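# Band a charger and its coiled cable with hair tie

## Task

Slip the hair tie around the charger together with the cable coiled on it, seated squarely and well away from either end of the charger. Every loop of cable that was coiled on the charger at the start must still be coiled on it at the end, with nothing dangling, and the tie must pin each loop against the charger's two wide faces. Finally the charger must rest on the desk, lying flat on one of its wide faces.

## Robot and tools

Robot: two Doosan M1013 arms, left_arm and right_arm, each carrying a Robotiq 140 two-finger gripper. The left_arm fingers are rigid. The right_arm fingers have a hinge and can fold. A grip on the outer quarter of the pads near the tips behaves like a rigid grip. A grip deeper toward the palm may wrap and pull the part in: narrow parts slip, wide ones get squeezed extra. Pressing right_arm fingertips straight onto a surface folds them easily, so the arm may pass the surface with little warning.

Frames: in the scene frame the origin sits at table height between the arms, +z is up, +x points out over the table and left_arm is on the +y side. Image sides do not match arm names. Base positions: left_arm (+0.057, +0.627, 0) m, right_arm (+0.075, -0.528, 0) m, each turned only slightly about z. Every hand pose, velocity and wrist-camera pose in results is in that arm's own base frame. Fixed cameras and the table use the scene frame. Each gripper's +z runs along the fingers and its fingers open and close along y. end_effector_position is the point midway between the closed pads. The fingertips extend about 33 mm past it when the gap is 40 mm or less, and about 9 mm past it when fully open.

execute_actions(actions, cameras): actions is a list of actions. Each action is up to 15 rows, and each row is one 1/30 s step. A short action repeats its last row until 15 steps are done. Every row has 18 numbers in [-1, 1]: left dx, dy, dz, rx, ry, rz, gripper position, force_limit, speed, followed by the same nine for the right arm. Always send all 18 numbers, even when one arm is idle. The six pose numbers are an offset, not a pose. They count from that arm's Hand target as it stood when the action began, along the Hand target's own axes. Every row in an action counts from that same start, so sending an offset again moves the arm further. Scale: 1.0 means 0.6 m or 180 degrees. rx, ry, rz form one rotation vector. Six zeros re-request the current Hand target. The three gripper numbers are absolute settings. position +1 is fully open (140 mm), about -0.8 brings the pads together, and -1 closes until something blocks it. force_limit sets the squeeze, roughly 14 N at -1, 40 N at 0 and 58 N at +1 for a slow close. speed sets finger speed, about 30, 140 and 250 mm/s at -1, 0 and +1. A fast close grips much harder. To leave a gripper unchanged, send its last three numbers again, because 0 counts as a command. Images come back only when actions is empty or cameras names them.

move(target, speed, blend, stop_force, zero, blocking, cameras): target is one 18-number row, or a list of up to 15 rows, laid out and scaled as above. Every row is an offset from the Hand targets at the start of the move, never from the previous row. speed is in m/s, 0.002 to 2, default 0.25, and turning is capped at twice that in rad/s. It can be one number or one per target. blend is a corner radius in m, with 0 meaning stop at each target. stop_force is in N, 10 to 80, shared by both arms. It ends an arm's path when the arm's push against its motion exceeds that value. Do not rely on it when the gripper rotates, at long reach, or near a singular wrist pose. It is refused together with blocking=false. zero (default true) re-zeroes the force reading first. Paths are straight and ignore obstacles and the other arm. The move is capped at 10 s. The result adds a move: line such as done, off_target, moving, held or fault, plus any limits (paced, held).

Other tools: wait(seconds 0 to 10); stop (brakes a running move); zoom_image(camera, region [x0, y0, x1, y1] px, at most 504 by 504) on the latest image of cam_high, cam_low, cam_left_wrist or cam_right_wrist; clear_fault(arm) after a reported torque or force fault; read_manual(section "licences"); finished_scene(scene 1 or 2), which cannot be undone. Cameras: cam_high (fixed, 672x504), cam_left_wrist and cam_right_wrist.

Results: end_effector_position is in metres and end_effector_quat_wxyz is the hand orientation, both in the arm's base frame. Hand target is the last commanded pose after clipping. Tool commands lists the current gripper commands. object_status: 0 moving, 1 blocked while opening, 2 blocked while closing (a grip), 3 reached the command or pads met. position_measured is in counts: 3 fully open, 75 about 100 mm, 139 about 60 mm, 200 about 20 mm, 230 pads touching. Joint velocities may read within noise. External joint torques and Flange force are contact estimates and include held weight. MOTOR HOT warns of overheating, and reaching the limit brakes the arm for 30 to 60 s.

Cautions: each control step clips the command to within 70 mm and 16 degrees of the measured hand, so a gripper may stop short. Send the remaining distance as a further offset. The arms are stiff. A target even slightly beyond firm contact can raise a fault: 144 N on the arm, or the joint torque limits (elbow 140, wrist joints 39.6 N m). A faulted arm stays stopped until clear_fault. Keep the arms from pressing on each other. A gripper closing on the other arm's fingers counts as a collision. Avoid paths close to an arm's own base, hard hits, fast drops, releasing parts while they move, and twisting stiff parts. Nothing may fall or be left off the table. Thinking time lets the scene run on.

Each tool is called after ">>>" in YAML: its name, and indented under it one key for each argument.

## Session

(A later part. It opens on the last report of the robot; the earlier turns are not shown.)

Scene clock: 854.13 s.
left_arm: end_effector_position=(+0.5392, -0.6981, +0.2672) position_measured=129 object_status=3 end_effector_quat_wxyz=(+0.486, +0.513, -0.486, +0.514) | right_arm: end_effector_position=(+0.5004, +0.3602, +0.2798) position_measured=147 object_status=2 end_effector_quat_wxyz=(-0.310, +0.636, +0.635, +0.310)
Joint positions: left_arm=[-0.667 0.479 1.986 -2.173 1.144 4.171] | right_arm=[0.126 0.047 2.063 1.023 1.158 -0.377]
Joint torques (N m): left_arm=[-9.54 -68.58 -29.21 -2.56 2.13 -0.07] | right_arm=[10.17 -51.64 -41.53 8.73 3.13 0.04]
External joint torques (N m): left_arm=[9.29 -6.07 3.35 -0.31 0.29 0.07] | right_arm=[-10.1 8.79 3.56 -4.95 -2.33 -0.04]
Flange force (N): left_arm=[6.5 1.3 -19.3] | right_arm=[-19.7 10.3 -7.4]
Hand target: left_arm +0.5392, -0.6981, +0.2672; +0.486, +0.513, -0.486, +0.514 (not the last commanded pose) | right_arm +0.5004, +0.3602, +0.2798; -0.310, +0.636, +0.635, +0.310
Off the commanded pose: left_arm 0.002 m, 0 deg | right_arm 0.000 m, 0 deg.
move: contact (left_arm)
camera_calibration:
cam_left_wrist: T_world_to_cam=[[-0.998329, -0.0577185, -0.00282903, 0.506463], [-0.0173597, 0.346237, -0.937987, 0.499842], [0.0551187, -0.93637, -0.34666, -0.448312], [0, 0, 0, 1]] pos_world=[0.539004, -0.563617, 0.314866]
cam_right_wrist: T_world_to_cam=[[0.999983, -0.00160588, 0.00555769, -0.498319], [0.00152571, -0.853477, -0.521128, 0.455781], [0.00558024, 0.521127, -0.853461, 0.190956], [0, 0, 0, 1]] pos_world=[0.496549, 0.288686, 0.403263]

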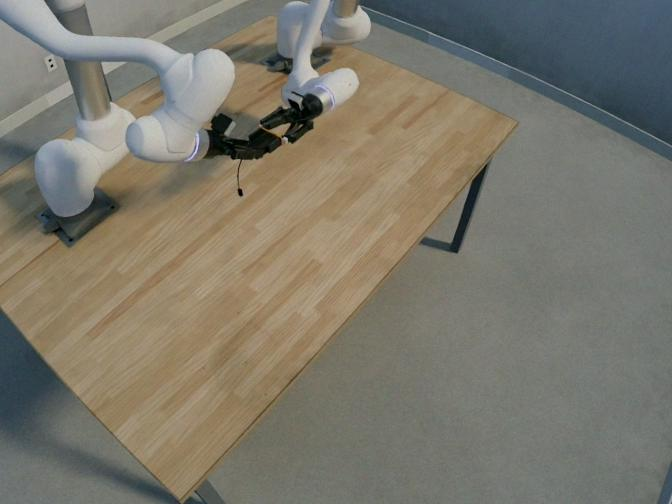

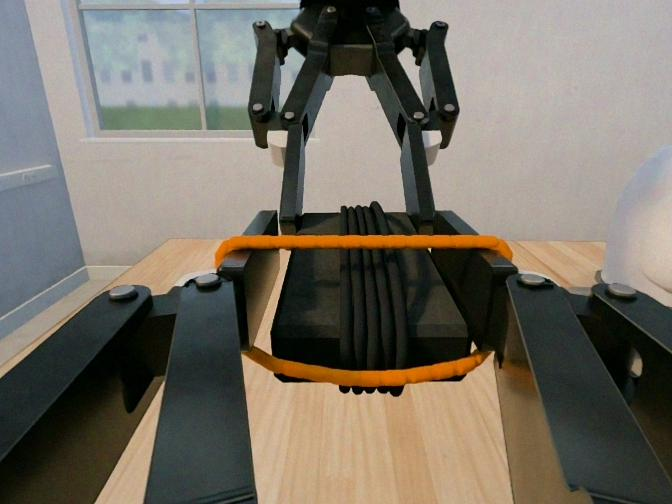

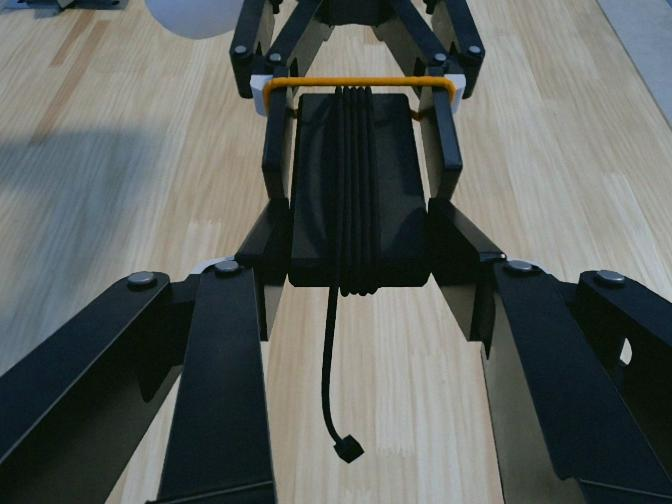

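>>> move:
  target: [0,0,-0.13,0,0,0,0,0,-1,0,0,0,0,0,0,-1,0.2,-1]
  speed: 0.08
  cameras: ["cam_left_wrist","cam_right_wrist"]

>>> zoom_image:
  camera: "cam_left_wrist"
  region: [220, 120, 500, 400]

>>> zoom_image:
  camera: "cam_right_wrist"
  region: [230, 0, 480, 250]

Scene clock: 870.83 s.
left_arm: end_effector_position=(+0.5348, -0.6203, +0.2672) position_measured=129 object_status=3 end_effector_quat_wxyz=(+0.486, +0.513, -0.486, +0.514) | right_arm: end_effector_position=(+0.5004, +0.3602, +0.2798) position_measured=147 object_status=2 end_effector_quat_wxyz=(-0.310, +0.636, +0.635, +0.310)
Joint positions: left_arm=[-0.567 0.429 2.075 -2.095 1.217 4.172] | right_arm=[0.126 0.047 2.063 1.023 1.158 -0.377]
Joint torques (N m): left_arm=[-0.83 -64.74 -23.03 -2.33 2.47 -0.12] | right_arm=[2.21 -50.9 -39.33 5.06 1.33 0.06]
External joint torques (N m): left_arm=[0.91 -3.45 -1.22 -0.36 -0.05 0.12] | right_arm=[-2.41 8.24 1.52 -1.28 -0.53 -0.06]
Flange force (N): left_arm=[5.2 0.8 -1.6] | right_arm=[-8.9 10.9 3.4]
Hand target: left_arm +0.5348, -0.6203, +0.2672; +0.486, +0.513, -0.486, +0.514 | right_arm +0.5004, +0.3602, +0.2798; -0.310, +0.636, +0.635, +0.310
Off the commanded pose: left_arm 0.000 m, 0 deg | right_arm 0.000 m, 0 deg.
move: done
camera_calibration:
cam_left_wrist: T_world_to_cam=[[-0.998327, -0.0577442, -0.00305081, 0.506717], [-0.0171608, 0.346246, -0.937987, 0.472634], [0.0552196, -0.936365, -0.346657, -0.375313], [0, 0, 0, 1]] pos_world=[0.534705, -0.485817, 0.314765]
cam_right_wrist: T_world_to_cam=[[0.999983, -0.00160588, 0.00555769, -0.498318], [0.00152571, -0.853477, -0.521128, 0.455866], [0.00558024, 0.521127, -0.853461, 0.190904], [0, 0, 0, 1]] pos_world=[0.496549, 0.288786, 0.403263]
Images, in order (width x height): cam_left_wrist 672x504, cam_right_wrist 672x504.

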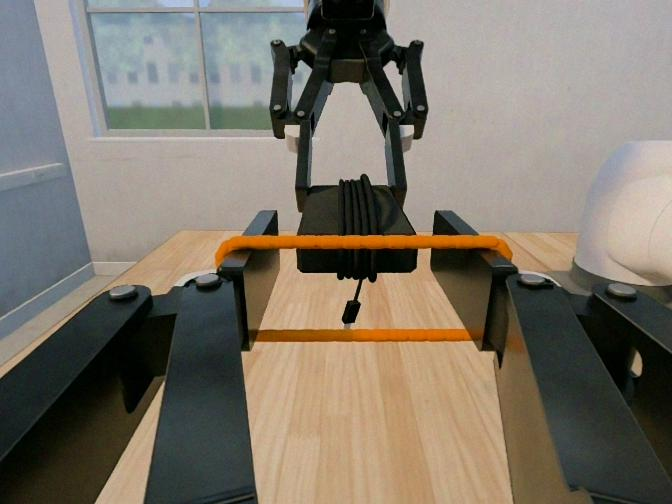

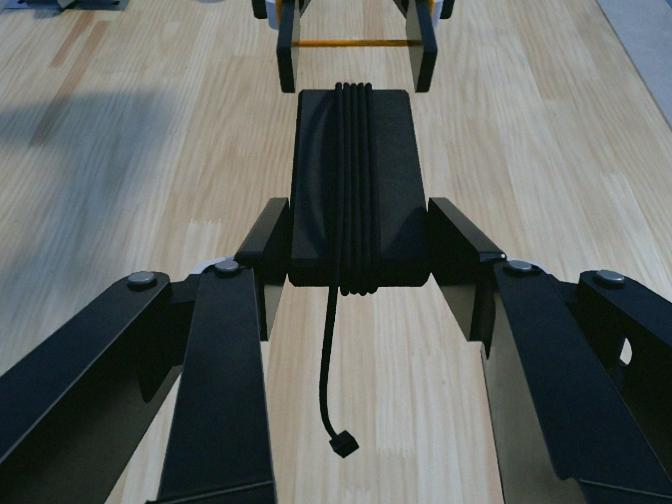

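Scaled by 1.800.

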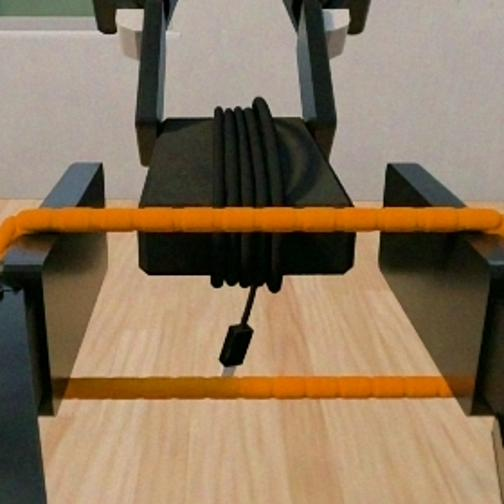

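Scaled by 2.016.

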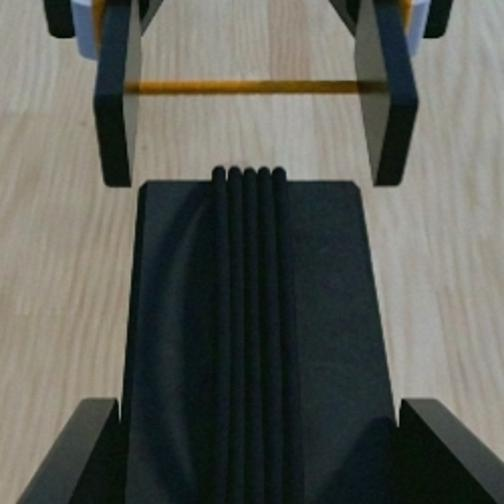

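>>> move:
  target: [-0.0125,0,0,0,0,0,0.17,0,-1,0,0,0,0,0,0,-1,0.2,-1]

>>> move:
  target: [0,0,0.05,0,0,0,0.17,0,-1,0,0,0,0,0,0,-1,0.2,-1]
  speed: 0.04
  stop_force: 12
  cameras: ["cam_left_wrist","cam_right_wrist"]

>>> zoom_image:
  camera: "cam_left_wrist"
  region: [220, 120, 500, 400]

>>> zoom_image:
  camera: "cam_right_wrist"
  region: [230, 0, 480, 250]

Scene clock: 906.60 s.
left_arm: end_effector_position=(+0.5349, -0.6203, +0.2597) position_measured=108 object_status=0 end_effector_quat_wxyz=(+0.486, +0.513, -0.486, +0.514) | right_arm: end_effector_position=(+0.5004, +0.3602, +0.2798) position_measured=147 object_status=2 end_effector_quat_wxyz=(-0.310, +0.636, +0.635, +0.310)
Joint positions: left_arm=[-0.567 0.44 2.078 -2.099 1.224 4.184] | right_arm=[0.126 0.047 2.063 1.023 1.158 -0.377]
Joint torques (N m): left_arm=[-0.91 -65.29 -22.58 -2.32 2.48 -0.08] | right_arm=[1.52 -50.4 -39.49 5.06 1.39 0.05]
External joint torques (N m): left_arm=[1.03 -3.59 -1.01 -0.31 -0.04 0.08] | right_arm=[-1.6 7.69 1.55 -1.26 -0.59 -0.06]
Flange force (N): left_arm=[5.5 1.0 -2.1] | right_arm=[-7.6 9.8 4.3]
Hand target: left_arm +0.5349, -0.6203, +0.2597; +0.486, +0.513, -0.486, +0.514 | right_arm +0.5004, +0.3602, +0.2798; -0.310, +0.636, +0.635, +0.310
Off the commanded pose: left_arm 0.000 m, 0 deg | right_arm 0.000 m, 0 deg.
move: done

Scene clock: 908.00 s.
left_arm: end_effector_position=(+0.5365, -0.6502, +0.2597) position_measured=108 object_status=3 end_effector_quat_wxyz=(+0.486, +0.513, -0.486, +0.514) | right_arm: end_effector_position=(+0.5004, +0.3602, +0.2798) position_measured=147 object_status=2 end_effector_quat_wxyz=(-0.310, +0.636, +0.635, +0.310)
Joint positions: left_arm=[-0.608 0.458 2.046 -2.131 1.196 4.184] | right_arm=[0.126 0.047 2.063 1.023 1.158 -0.377]
Joint torques (N m): left_arm=[-0.98 -67.64 -23.25 -2.38 2.51 -0.11] | right_arm=[2.01 -50.62 -39.36 5.05 1.42 0.01]
External joint torques (N m): left_arm=[0.83 -3.43 -1.02 -0.33 -0.07 0.1] | right_arm=[-1.85 8.06 1.59 -1.3 -0.61 -0.01]
Flange force (N): left_arm=[5.0 1.1 -1.6] | right_arm=[-8.1 10.3 4.3]
Hand target: left_arm +0.5365, -0.6502, +0.2597; +0.486, +0.513, -0.486, +0.514 | right_arm +0.5004, +0.3602, +0.2798; -0.310, +0.636, +0.635, +0.310
Off the commanded pose: left_arm 0.000 m, 0 deg | right_arm 0.000 m, 0 deg.
move: done
camera_calibration:
cam_left_wrist: T_world_to_cam=[[-0.998323, -0.0578123, -0.00286309, 0.506569], [-0.0173602, 0.346235, -0.937987, 0.476083], [0.0552185, -0.936365, -0.346658, -0.406003], [0, 0, 0, 1]] pos_world=[0.536404, -0.515718, 0.307266]
cam_right_wrist: T_world_to_cam=[[0.999983, -0.00160588, 0.00555769, -0.498319], [0.00152571, -0.853477, -0.521128, 0.455781], [0.00558024, 0.521127, -0.853461, 0.190956], [0, 0, 0, 1]] pos_world=[0.496549, 0.288686, 0.403263]
Images, in order (width x height): cam_left_wrist 672x504, cam_right_wrist 672x504.

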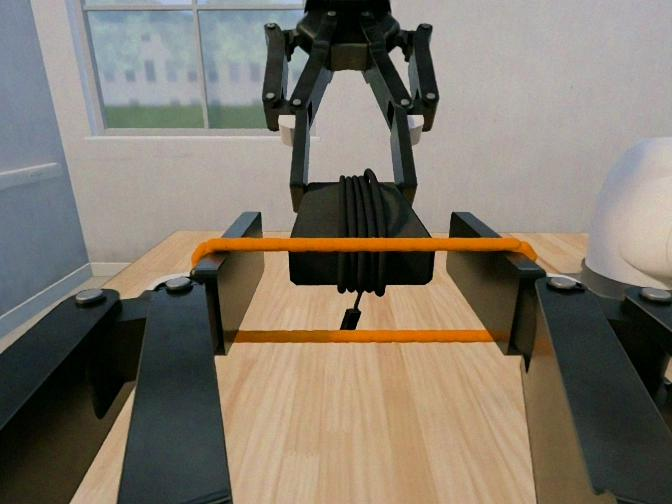

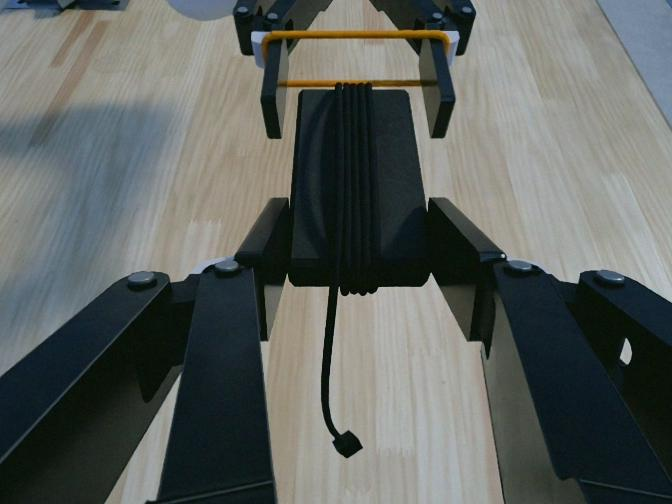

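Scaled by 1.800.

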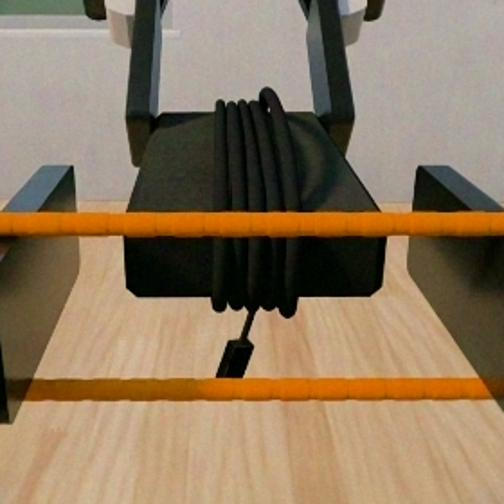

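Scaled by 2.016.

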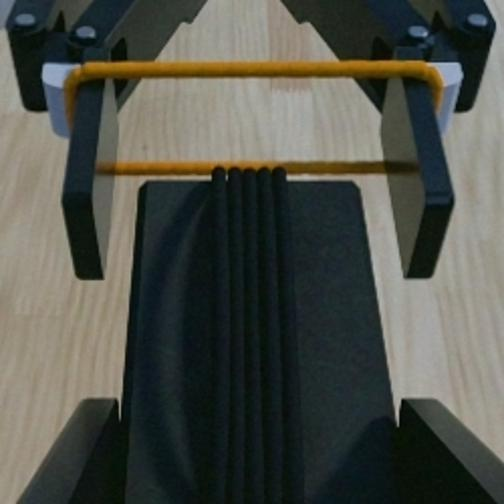

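>>> move:
  target: [-0.0075,0,0.03,0,0,0,0.17,0,-1,0,0,0,0,0,0,-1,0.2,-1]
  speed: 0.04
  stop_force: 12
  cameras: ["cam_left_wrist","cam_right_wrist"]

>>> zoom_image:
  camera: "cam_left_wrist"
  region: [220, 120, 500, 400]

>>> zoom_image:
  camera: "cam_right_wrist"
  region: [230, 0, 480, 250]

Scene clock: 919.30 s.
left_arm: end_effector_position=(+0.5375, -0.6682, +0.2552) position_measured=108 object_status=3 end_effector_quat_wxyz=(+0.486, +0.513, -0.486, +0.514) | right_arm: end_effector_position=(+0.5004, +0.3602, +0.2798) position_measured=147 object_status=2 end_effector_quat_wxyz=(-0.310, +0.636, +0.635, +0.310)
Joint positions: left_arm=[-0.63 0.476 2.026 -2.152 1.184 4.191] | right_arm=[0.126 0.047 2.063 1.023 1.158 -0.377]
Joint torques (N m): left_arm=[-1 -69.38 -23.31 -2.42 2.5 -0.1] | right_arm=[1.44 -50.22 -39.62 5.1 1.4 0.01]
External joint torques (N m): left_arm=[1.53 -3.73 -1.09 -0.32 -0.06 0.1] | right_arm=[-1.22 7.57 1.96 -1.36 -0.59 -0.01]
Flange force (N): left_arm=[5.4 0.4 -2.6] | right_arm=[-7.4 8.8 4.9]
Hand target: left_arm +0.5375, -0.6682, +0.2552; +0.486, +0.513, -0.486, +0.514 | right_arm +0.5004, +0.3602, +0.2798; -0.310, +0.636, +0.635, +0.310
Off the commanded pose: left_arm 0.000 m, 0 deg | right_arm 0.000 m, 0 deg.
move: done
camera_calibration:
cam_left_wrist: T_world_to_cam=[[-0.998323, -0.0578123, -0.00286309, 0.506514], [-0.0173602, 0.346235, -0.937987, 0.478111], [0.0552185, -0.936365, -0.346658, -0.424473], [0, 0, 0, 1]] pos_world=[0.537404, -0.533718, 0.302766]
cam_right_wrist: T_world_to_cam=[[0.999983, -0.00160588, 0.00555769, -0.498319], [0.00152571, -0.853477, -0.521128, 0.455781], [0.00558024, 0.521127, -0.853461, 0.190956], [0, 0, 0, 1]] pos_world=[0.496549, 0.288686, 0.403263]
Images, in order (width x height): cam_left_wrist 672x504, cam_right_wrist 672x504.

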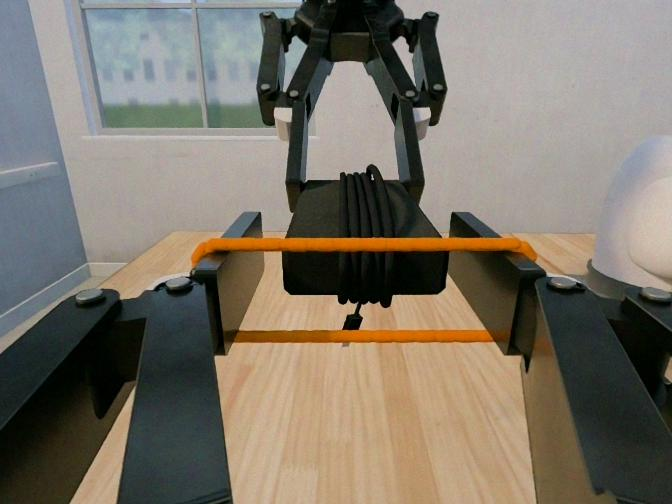

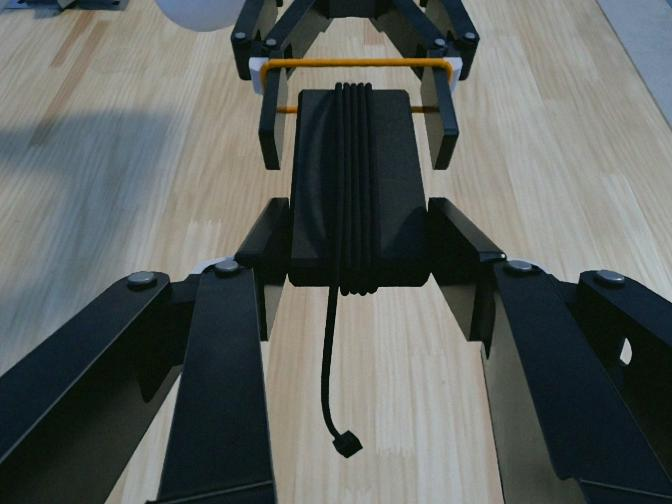

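Scaled by 1.800.

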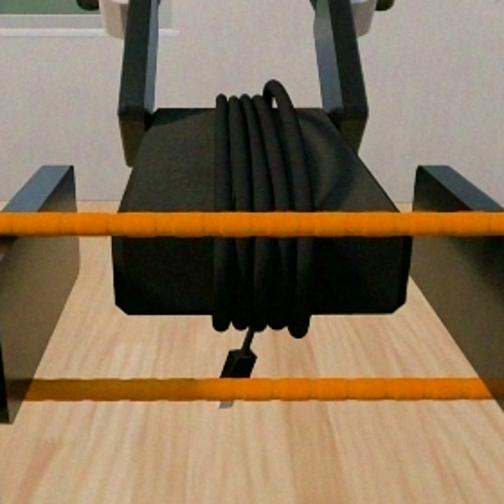

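Scaled by 2.016.

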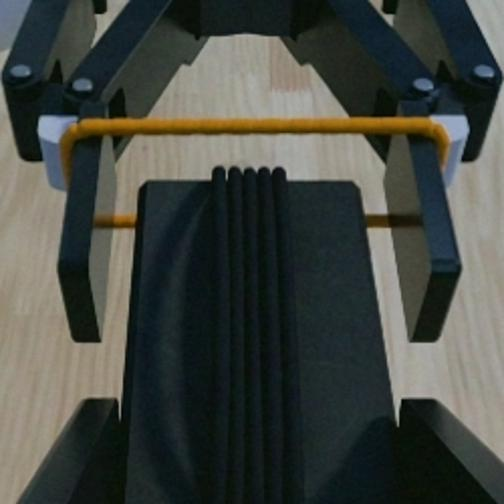

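>>> move:
  target: [-0.0035,0,0.022,0,0,0,0.17,0,-1,0,0,0,0,0,0,-1,0.2,-1]
  speed: 0.03
  stop_force: 10
  cameras: ["cam_left_wrist","cam_right_wrist"]

>>> zoom_image:
  camera: "cam_left_wrist"
  region: [220, 120, 500, 400]

>>> zoom_image:
  camera: "cam_right_wrist"
  region: [230, 0, 480, 250]

Scene clock: 929.60 s.
left_arm: end_effector_position=(+0.5382, -0.6814, +0.2531) position_measured=108 object_status=3 end_effector_quat_wxyz=(+0.486, +0.513, -0.486, +0.514) | right_arm: end_effector_position=(+0.5004, +0.3602, +0.2798) position_measured=147 object_status=2 end_effector_quat_wxyz=(-0.310, +0.636, +0.635, +0.310)
Joint positions: left_arm=[-0.647 0.487 2.011 -2.166 1.174 4.194] | right_arm=[0.126 0.047 2.063 1.023 1.158 -0.377]
Joint torques (N m): left_arm=[-1.49 -69.99 -23.4 -2.37 2.28 -0.09] | right_arm=[2.17 -50.87 -40.03 5.42 1.58 0.01]
External joint torques (N m): left_arm=[1.18 -4.09 -1.16 -0.39 0.17 0.09] | right_arm=[-2.25 8.59 2.41 -1.66 -0.78 -0.01]
Flange force (N): left_arm=[5.7 1.0 -2.5] | right_arm=[-9.6 9.9 4.4]
Hand target: left_arm +0.5382, -0.6814, +0.2531; +0.486, +0.513, -0.486, +0.514 | right_arm +0.5004, +0.3602, +0.2798; -0.310, +0.636, +0.635, +0.310
Off the commanded pose: left_arm 0.000 m, 0 deg | right_arm 0.000 m, 0 deg.
move: done
camera_calibration:
cam_left_wrist: T_world_to_cam=[[-0.998323, -0.0578123, -0.00286309, 0.506444], [-0.0173602, 0.346235, -0.937987, 0.480818], [0.0552185, -0.936365, -0.346658, -0.437565], [0, 0, 0, 1]] pos_world=[0.538104, -0.546918, 0.300766]
cam_right_wrist: T_world_to_cam=[[0.999983, -0.00160588, 0.00555769, -0.498319], [0.00152571, -0.853477, -0.521128, 0.455781], [0.00558024, 0.521127, -0.853461, 0.190956], [0, 0, 0, 1]] pos_world=[0.496549, 0.288686, 0.403263]
Images, in order (width x height): cam_left_wrist 672x504, cam_right_wrist 672x504.

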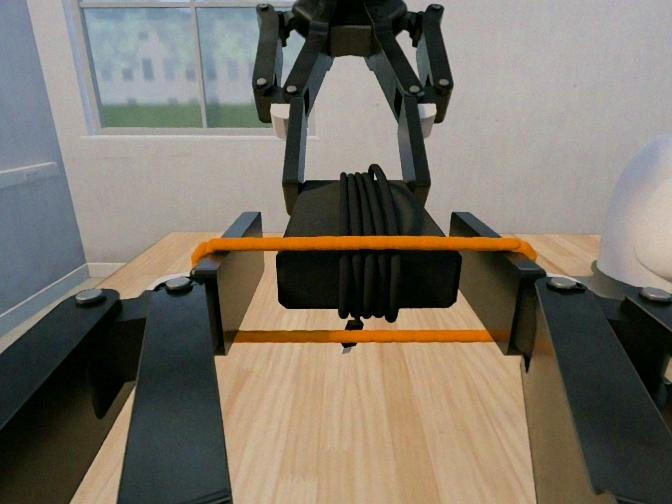

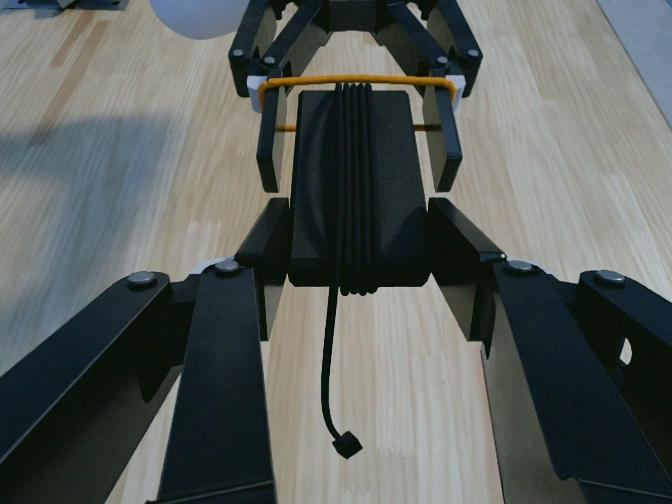

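Scaled by 1.800.

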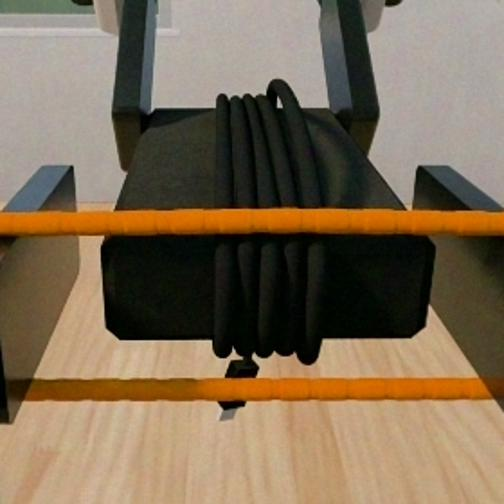

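Scaled by 2.016.

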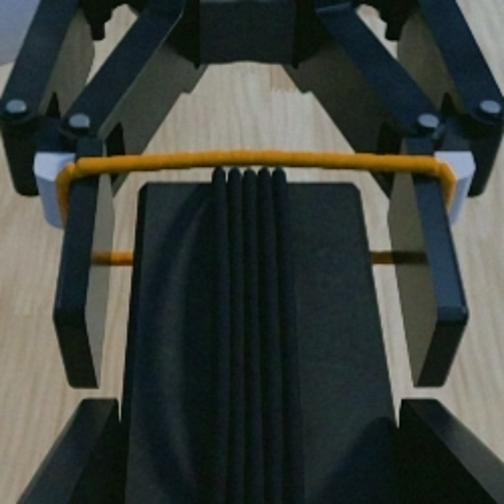

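>>> move:
  target: [0.0035,0,-0.025,0,0,0,0.17,0,-1,0,0,0,0,0,0,-1,0.2,-1]
  speed: 0.04

>>> move:
  target: [0,0,0.046,0,0,0,0.17,0,-1,0,0,0,0,0,0,-1,0.2,-1]
  speed: 0.03
  stop_force: 12
  cameras: ["cam_left_wrist","cam_right_wrist"]

>>> zoom_image:
  camera: "cam_left_wrist"
  region: [220, 120, 500, 400]

>>> zoom_image:
  camera: "cam_right_wrist"
  region: [230, 0, 480, 250]

Scene clock: 938.43 s.
left_arm: end_effector_position=(+0.5374, -0.6664, +0.2552) position_measured=108 object_status=3 end_effector_quat_wxyz=(+0.486, +0.513, -0.486, +0.514) | right_arm: end_effector_position=(+0.5004, +0.3602, +0.2798) position_measured=147 object_status=2 end_effector_quat_wxyz=(-0.310, +0.636, +0.635, +0.310)
Joint positions: left_arm=[-0.628 0.475 2.029 -2.15 1.186 4.191] | right_arm=[0.126 0.047 2.063 1.023 1.158 -0.377]
Joint torques (N m): left_arm=[-1.13 -69.24 -23.36 -2.43 2.47 -0.1] | right_arm=[1.68 -49.78 -39.74 5.07 1.32 0]
External joint torques (N m): left_arm=[1.11 -3.61 -1.02 -0.31 -0.03 0.09] | right_arm=[-1.8 7.29 1.93 -1.3 -0.53 0]
Flange force (N): left_arm=[5.2 0.8 -2.2] | right_arm=[-7.9 8.6 3.7]
Hand target: left_arm +0.5374, -0.6664, +0.2552; +0.486, +0.513, -0.486, +0.514 | right_arm +0.5004, +0.3602, +0.2798; -0.310, +0.636, +0.635, +0.310
Off the commanded pose: left_arm 0.000 m, 0 deg | right_arm 0.000 m, 0 deg.
move: done

Scene clock: 939.97 s.
left_arm: end_effector_position=(+0.5389, -0.6940, +0.2552) position_measured=108 object_status=3 end_effector_quat_wxyz=(+0.486, +0.513, -0.486, +0.514) | right_arm: end_effector_position=(+0.5004, +0.3602, +0.2798) position_measured=147 object_status=2 end_effector_quat_wxyz=(-0.310, +0.636, +0.635, +0.310)
Joint positions: left_arm=[-0.662 0.493 1.995 -2.177 1.16 4.189] | right_arm=[0.126 0.047 2.063 1.023 1.158 -0.377]
Joint torques (N m): left_arm=[-1.64 -70.58 -23.91 -2.34 2.16 -0.06] | right_arm=[2.44 -51.31 -40.21 5.66 1.69 0.06]
External joint torques (N m): left_arm=[1.45 -4.41 -1.08 -0.47 0.27 0.06] | right_arm=[-2.38 8.76 2.56 -1.91 -0.88 -0.07]
Flange force (N): left_arm=[5.9 1.1 -3.1] | right_arm=[-10.1 10.0 4.3]
Hand target: left_arm +0.5389, -0.6940, +0.2552; +0.486, +0.513, -0.486, +0.514 | right_arm +0.5004, +0.3602, +0.2798; -0.310, +0.636, +0.635, +0.310
Off the commanded pose: left_arm 0.000 m, 0 deg | right_arm 0.000 m, 0 deg.
move: done
camera_calibration:
cam_left_wrist: T_world_to_cam=[[-0.998323, -0.0578123, -0.00286309, 0.506426], [-0.0173602, 0.346235, -0.937987, 0.487128], [0.0552185, -0.936365, -0.346658, -0.44858], [0, 0, 0, 1]] pos_world=[0.538804, -0.559418, 0.302866]
cam_right_wrist: T_world_to_cam=[[0.999983, -0.00160588, 0.00555769, -0.498319], [0.00152571, -0.853477, -0.521128, 0.455781], [0.00558024, 0.521127, -0.853461, 0.190956], [0, 0, 0, 1]] pos_world=[0.496549, 0.288686, 0.403263]
Images, in order (width x height): cam_left_wrist 672x504, cam_right_wrist 672x504.

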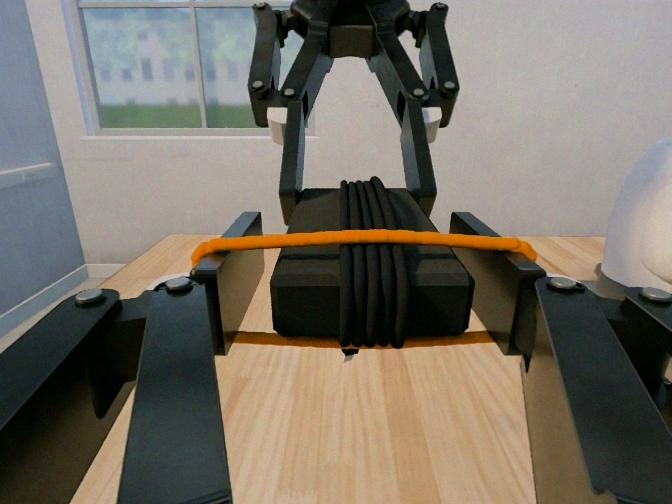

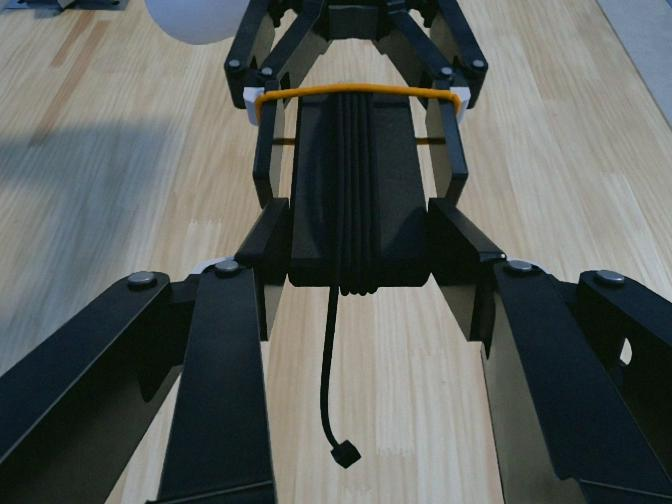

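Scaled by 1.800.

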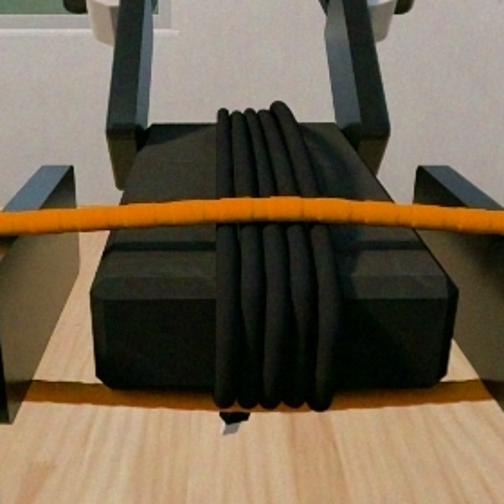

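Scaled by 2.016.

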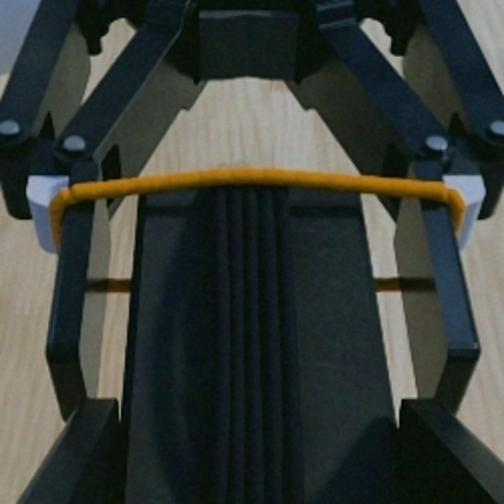

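>>> move:
  target: [0,0,0,0,0,0,0.31,0,-1,0,0,0,0,0,0,-1,0.2,-1]

>>> move:
  target: [0,0,0.04,0,0,0,0.31,0,-1,0,0,0,0,0,0,-1,0.2,-1]
  speed: 0.02
  stop_force: 15
  cameras: ["cam_left_wrist","cam_right_wrist"]

>>> zoom_image:
  camera: "cam_left_wrist"
  region: [220, 120, 500, 400]

>>> zoom_image:
  camera: "cam_right_wrist"
  region: [230, 50, 480, 300]

Scene clock: 956.03 s.
left_arm: end_effector_position=(+0.5389, -0.6940, +0.2552) position_measured=90 object_status=0 end_effector_quat_wxyz=(+0.486, +0.513, -0.486, +0.514) | right_arm: end_effector_position=(+0.5004, +0.3602, +0.2798) position_measured=147 object_status=2 end_effector_quat_wxyz=(-0.310, +0.636, +0.635, +0.310)
Joint positions: left_arm=[-0.662 0.493 1.995 -2.177 1.16 4.189] | right_arm=[0.126 0.047 2.063 1.023 1.158 -0.377]
Joint torques (N m): left_arm=[-1.66 -70.53 -23.55 -2.28 2.23 -0.09] | right_arm=[2.62 -51.09 -40.3 5.56 1.57 0.02]
External joint torques (N m): left_arm=[1.59 -4.61 -1.47 -0.52 0.21 0.09] | right_arm=[-2.57 8.66 2.56 -1.81 -0.77 -0.02]
Flange force (N): left_arm=[6.3 0.7 -2.9] | right_arm=[-10.2 9.9 3.8]
Hand target: left_arm +0.5389, -0.6940, +0.2552; +0.486, +0.513, -0.486, +0.514 | right_arm +0.5004, +0.3602, +0.2798; -0.310, +0.636, +0.635, +0.310
Off the commanded pose: left_arm 0.000 m, 0 deg | right_arm 0.000 m, 0 deg.
move: done

Scene clock: 957.87 s.
left_arm: end_effector_position=(+0.5403, -0.7179, +0.2552) position_measured=90 object_status=3 end_effector_quat_wxyz=(+0.486, +0.513, -0.486, +0.514) | right_arm: end_effector_position=(+0.5004, +0.3602, +0.2798) position_measured=147 object_status=2 end_effector_quat_wxyz=(-0.310, +0.636, +0.635, +0.310)
Joint positions: left_arm=[-0.69 0.509 1.965 -2.198 1.138 4.188] | right_arm=[0.126 0.047 2.063 1.023 1.158 -0.377]
Joint torques (N m): left_arm=[-1.66 -72.75 -24.26 -2.37 2.15 -0.11] | right_arm=[2.31 -51.12 -40.08 5.51 1.65 0.02]
External joint torques (N m): left_arm=[1.61 -4.35 -1.26 -0.49 0.28 0.11] | right_arm=[-2.43 8.71 2.27 -1.74 -0.86 -0.02]
Flange force (N): left_arm=[5.6 0.7 -3.0] | right_arm=[-9.7 10.4 4.2]
Hand target: left_arm +0.5403, -0.7179, +0.2552; +0.486, +0.513, -0.486, +0.514 | right_arm +0.5004, +0.3602, +0.2798; -0.310, +0.636, +0.635, +0.310
Off the commanded pose: left_arm 0.000 m, 0 deg | right_arm 0.000 m, 0 deg.
move: done
camera_calibration:
cam_left_wrist: T_world_to_cam=[[-0.998323, -0.0578123, -0.00286309, 0.506337], [-0.0173602, 0.346235, -0.937987, 0.49546], [0.0552185, -0.936365, -0.346658, -0.471124], [0, 0, 0, 1]] pos_world=[0.540104, -0.583418, 0.302866]
cam_right_wrist: T_world_to_cam=[[0.999983, -0.00160588, 0.00555769, -0.498319], [0.00152571, -0.853477, -0.521128, 0.455781], [0.00558024, 0.521127, -0.853461, 0.190956], [0, 0, 0, 1]] pos_world=[0.496549, 0.288686, 0.403263]
Images, in order (width x height): cam_left_wrist 672x504, cam_right_wrist 672x504.

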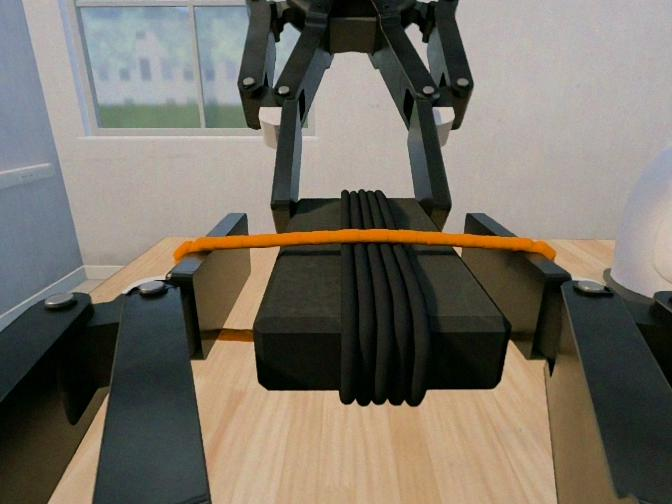

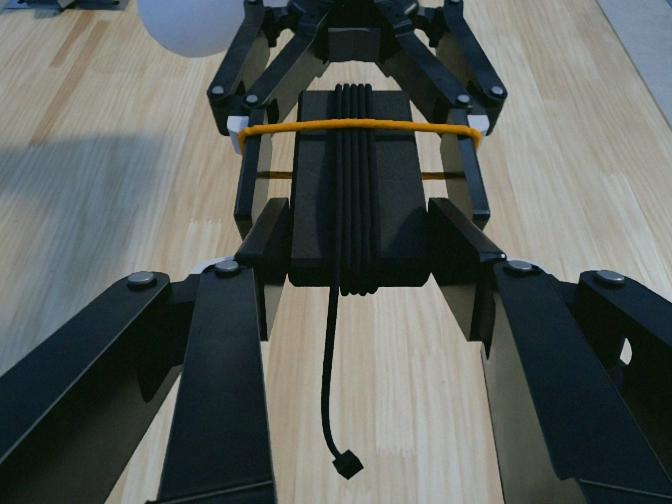

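Scaled by 1.800.

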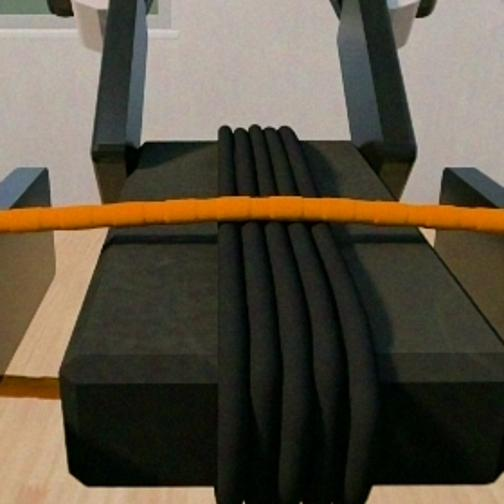

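Scaled by 2.016.

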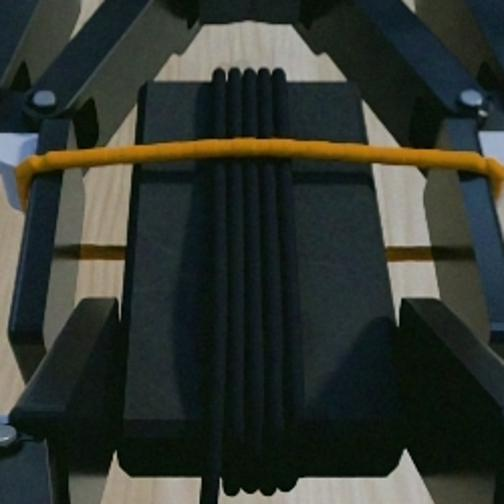

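>>> move:
  target: [0,0,0.035,0,0,0,0.31,0,-1,0,0,0,0,0,0,-1,0.2,-1]
  speed: 0.02
  stop_force: 12
  cameras: ["cam_left_wrist","cam_right_wrist"]

>>> zoom_image:
  camera: "cam_left_wrist"
  region: [220, 120, 500, 400]

>>> zoom_image:
  camera: "cam_right_wrist"
  region: [230, 50, 480, 300]

Scene clock: 968.83 s.
left_arm: end_effector_position=(+0.5414, -0.7389, +0.2552) position_measured=90 object_status=3 end_effector_quat_wxyz=(+0.486, +0.513, -0.486, +0.514) | right_arm: end_effector_position=(+0.5004, +0.3602, +0.2798) position_measured=147 object_status=2 end_effector_quat_wxyz=(-0.310, +0.636, +0.635, +0.310)
Joint positions: left_arm=[-0.713 0.524 1.937 -2.215 1.119 4.186] | right_arm=[0.126 0.047 2.063 1.023 1.158 -0.377]
Joint torques (N m): left_arm=[-1.54 -74.02 -24.6 -2.41 2.07 -0.08] | right_arm=[2.28 -51.37 -40.41 5.61 1.65 0.1]
External joint torques (N m): left_arm=[1.3 -5.15 -1.62 -0.52 0.37 0.08] | right_arm=[-2.21 8.06 2.38 -1.82 -0.84 -0.1]
Flange force (N): left_arm=[6.6 1.1 -2.8] | right_arm=[-9.4 9.1 4.0]
Hand target: left_arm +0.5414, -0.7389, +0.2552; +0.486, +0.513, -0.486, +0.514 | right_arm +0.5004, +0.3602, +0.2798; -0.310, +0.636, +0.635, +0.310
Off the commanded pose: left_arm 0.000 m, 0 deg | right_arm 0.000 m, 0 deg.
move: done
camera_calibration:
cam_left_wrist: T_world_to_cam=[[-0.998323, -0.0578123, -0.00286309, 0.506321], [-0.0173602, 0.346235, -0.937987, 0.502752], [0.0552185, -0.936365, -0.346658, -0.490854], [0, 0, 0, 1]] pos_world=[0.541304, -0.604418, 0.302866]
cam_right_wrist: T_world_to_cam=[[0.999983, -0.00160588, 0.00555769, -0.498319], [0.00152571, -0.853477, -0.521128, 0.455781], [0.00558024, 0.521127, -0.853461, 0.190956], [0, 0, 0, 1]] pos_world=[0.496549, 0.288686, 0.403263]
Images, in order (width x height): cam_left_wrist 672x504, cam_right_wrist 672x504.

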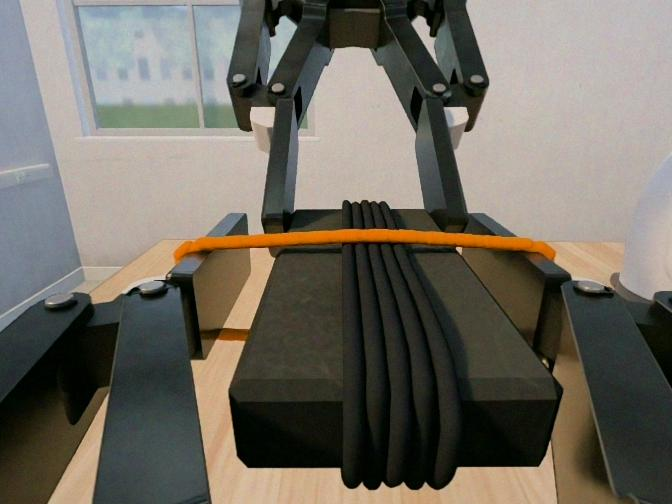

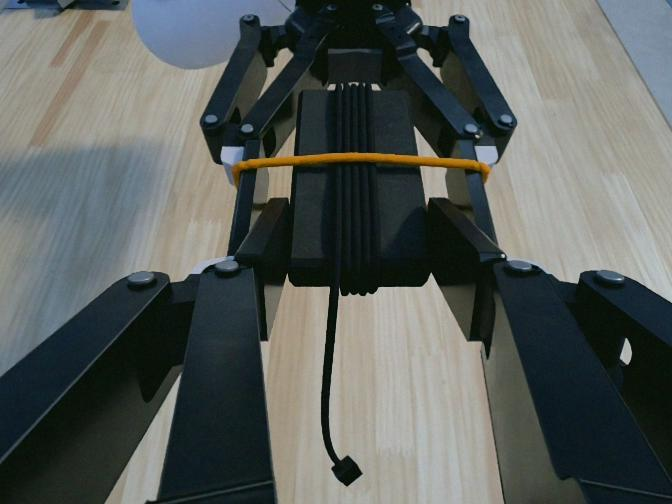

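Scaled by 1.800.

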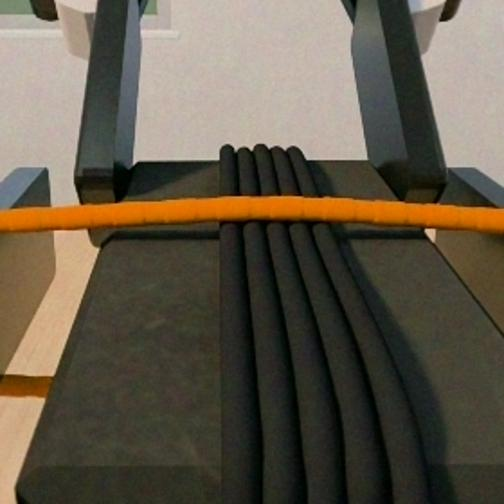

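Scaled by 2.016.

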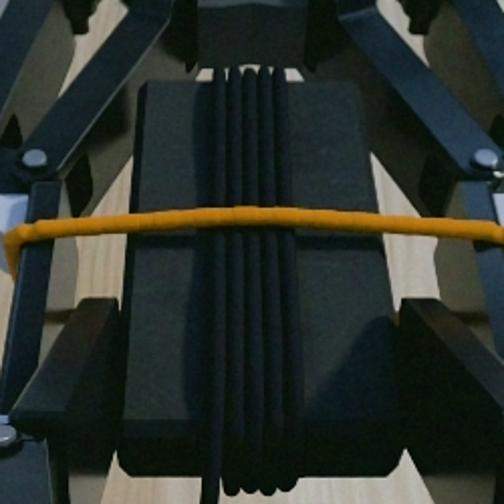

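>>> move:
  target: [0,0,-0.052,0,0,0,0.31,0,-1,0,0,0,0,0,0,-1,0.2,-1]
  speed: 0.03

>>> move:
  target: [0,0,0,0,0,0,0.02,0,-1,0,0,0,0,0,0,-1,0.2,-1]
  cameras: ["cam_left_wrist","cam_right_wrist"]

>>> zoom_image:
  camera: "cam_left_wrist"
  region: [220, 120, 500, 400]

>>> zoom_image:
  camera: "cam_right_wrist"
  region: [230, 50, 480, 300]

Scene clock: 1023.63 s.
left_arm: end_effector_position=(+0.5397, -0.7077, +0.2552) position_measured=90 object_status=3 end_effector_quat_wxyz=(+0.486, +0.513, -0.486, +0.514) | right_arm: end_effector_position=(+0.5004, +0.3602, +0.2798) position_measured=147 object_status=2 end_effector_quat_wxyz=(-0.310, +0.636, +0.635, +0.310)
Joint positions: left_arm=[-0.678 0.502 1.978 -2.189 1.147 4.188] | right_arm=[0.126 0.047 2.063 1.023 1.158 -0.377]
Joint torques (N m): left_arm=[-0.29 -71.73 -23.19 -2.37 2.15 -0.12] | right_arm=[1.01 -51.32 -39.85 5.26 1.52 0.08]
External joint torques (N m): left_arm=[0.36 -4.7 -2.23 -0.48 0.29 0.12] | right_arm=[-1.07 8.68 2 -1.49 -0.72 -0.08]
Flange force (N): left_arm=[6.5 0.8 -0.6] | right_arm=[-8.0 10.4 6.2]
Hand target: left_arm +0.5397, -0.7077, +0.2552; +0.486, +0.513, -0.486, +0.514 | right_arm +0.5004, +0.3602, +0.2798; -0.310, +0.636, +0.635, +0.310
Off the commanded pose: left_arm 0.000 m, 0 deg | right_arm 0.000 m, 0 deg.
move: done

Scene clock: 1024.63 s.
left_arm: end_effector_position=(+0.5397, -0.7077, +0.2552) position_measured=127 object_status=0 end_effector_quat_wxyz=(+0.486, +0.513, -0.486, +0.514) | right_arm: end_effector_position=(+0.5004, +0.3602, +0.2798) position_measured=147 object_status=2 end_effector_quat_wxyz=(-0.310, +0.636, +0.635, +0.310)
Joint positions: left_arm=[-0.678 0.502 1.978 -2.189 1.147 4.188] | right_arm=[0.126 0.047 2.063 1.023 1.158 -0.377]
Joint torques (N m): left_arm=[-1.02 -71.89 -23.95 -2.44 2.2 -0.09] | right_arm=[1.83 -51.15 -39.92 5.33 1.6 0.01]
External joint torques (N m): left_arm=[0.89 -4.59 -1.56 -0.43 0.26 0.09] | right_arm=[-1.97 8.63 2.08 -1.55 -0.8 -0.01]
Flange force (N): left_arm=[6.2 1.1 -2.0] | right_arm=[-9.0 10.4 4.8]
Hand target: left_arm +0.5397, -0.7077, +0.2552; +0.486, +0.513, -0.486, +0.514 | right_arm +0.5004, +0.3602, +0.2798; -0.310, +0.636, +0.635, +0.310
Off the commanded pose: left_arm 0.000 m, 0 deg | right_arm 0.000 m, 0 deg.
move: done
camera_calibration:
cam_left_wrist: T_world_to_cam=[[-0.998323, -0.0578123, -0.00286309, 0.506427], [-0.0173602, 0.346235, -0.937987, 0.49192], [0.0552185, -0.936365, -0.346658, -0.461546], [0, 0, 0, 1]] pos_world=[0.539604, -0.573218, 0.302866]
cam_right_wrist: T_world_to_cam=[[0.999983, -0.00160588, 0.00555769, -0.498319], [0.00152571, -0.853477, -0.521128, 0.455781], [0.00558024, 0.521127, -0.853461, 0.190956], [0, 0, 0, 1]] pos_world=[0.496549, 0.288686, 0.403263]
Images, in order (width x height): cam_left_wrist 672x504, cam_right_wrist 672x504.

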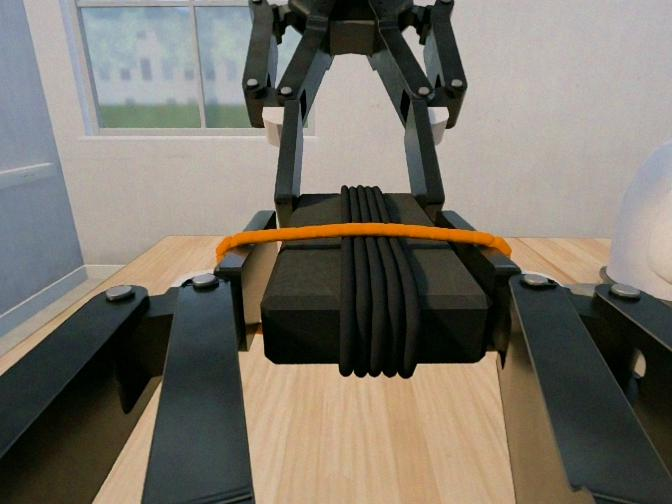

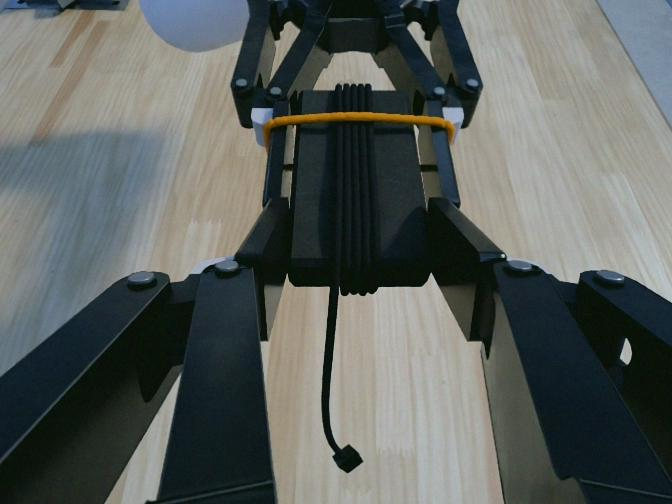

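Scaled by 1.800.

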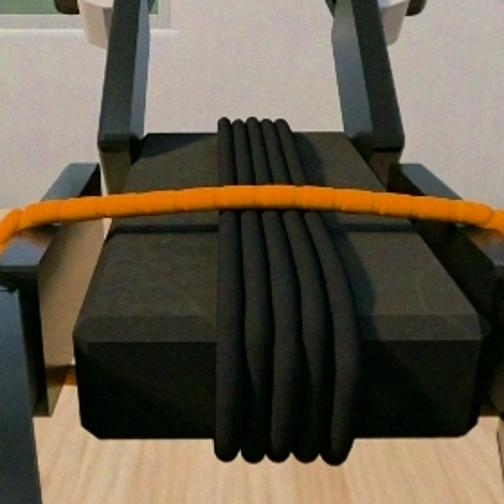

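Scaled by 2.016.

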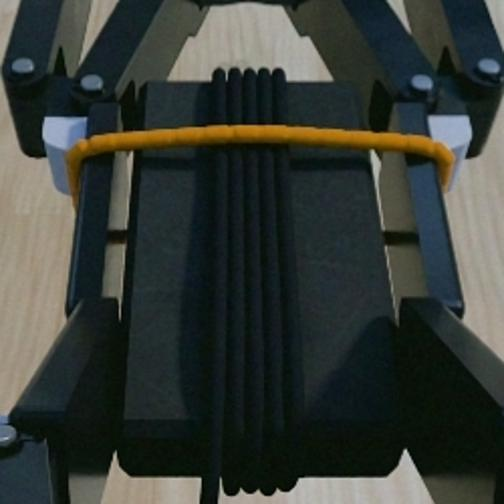

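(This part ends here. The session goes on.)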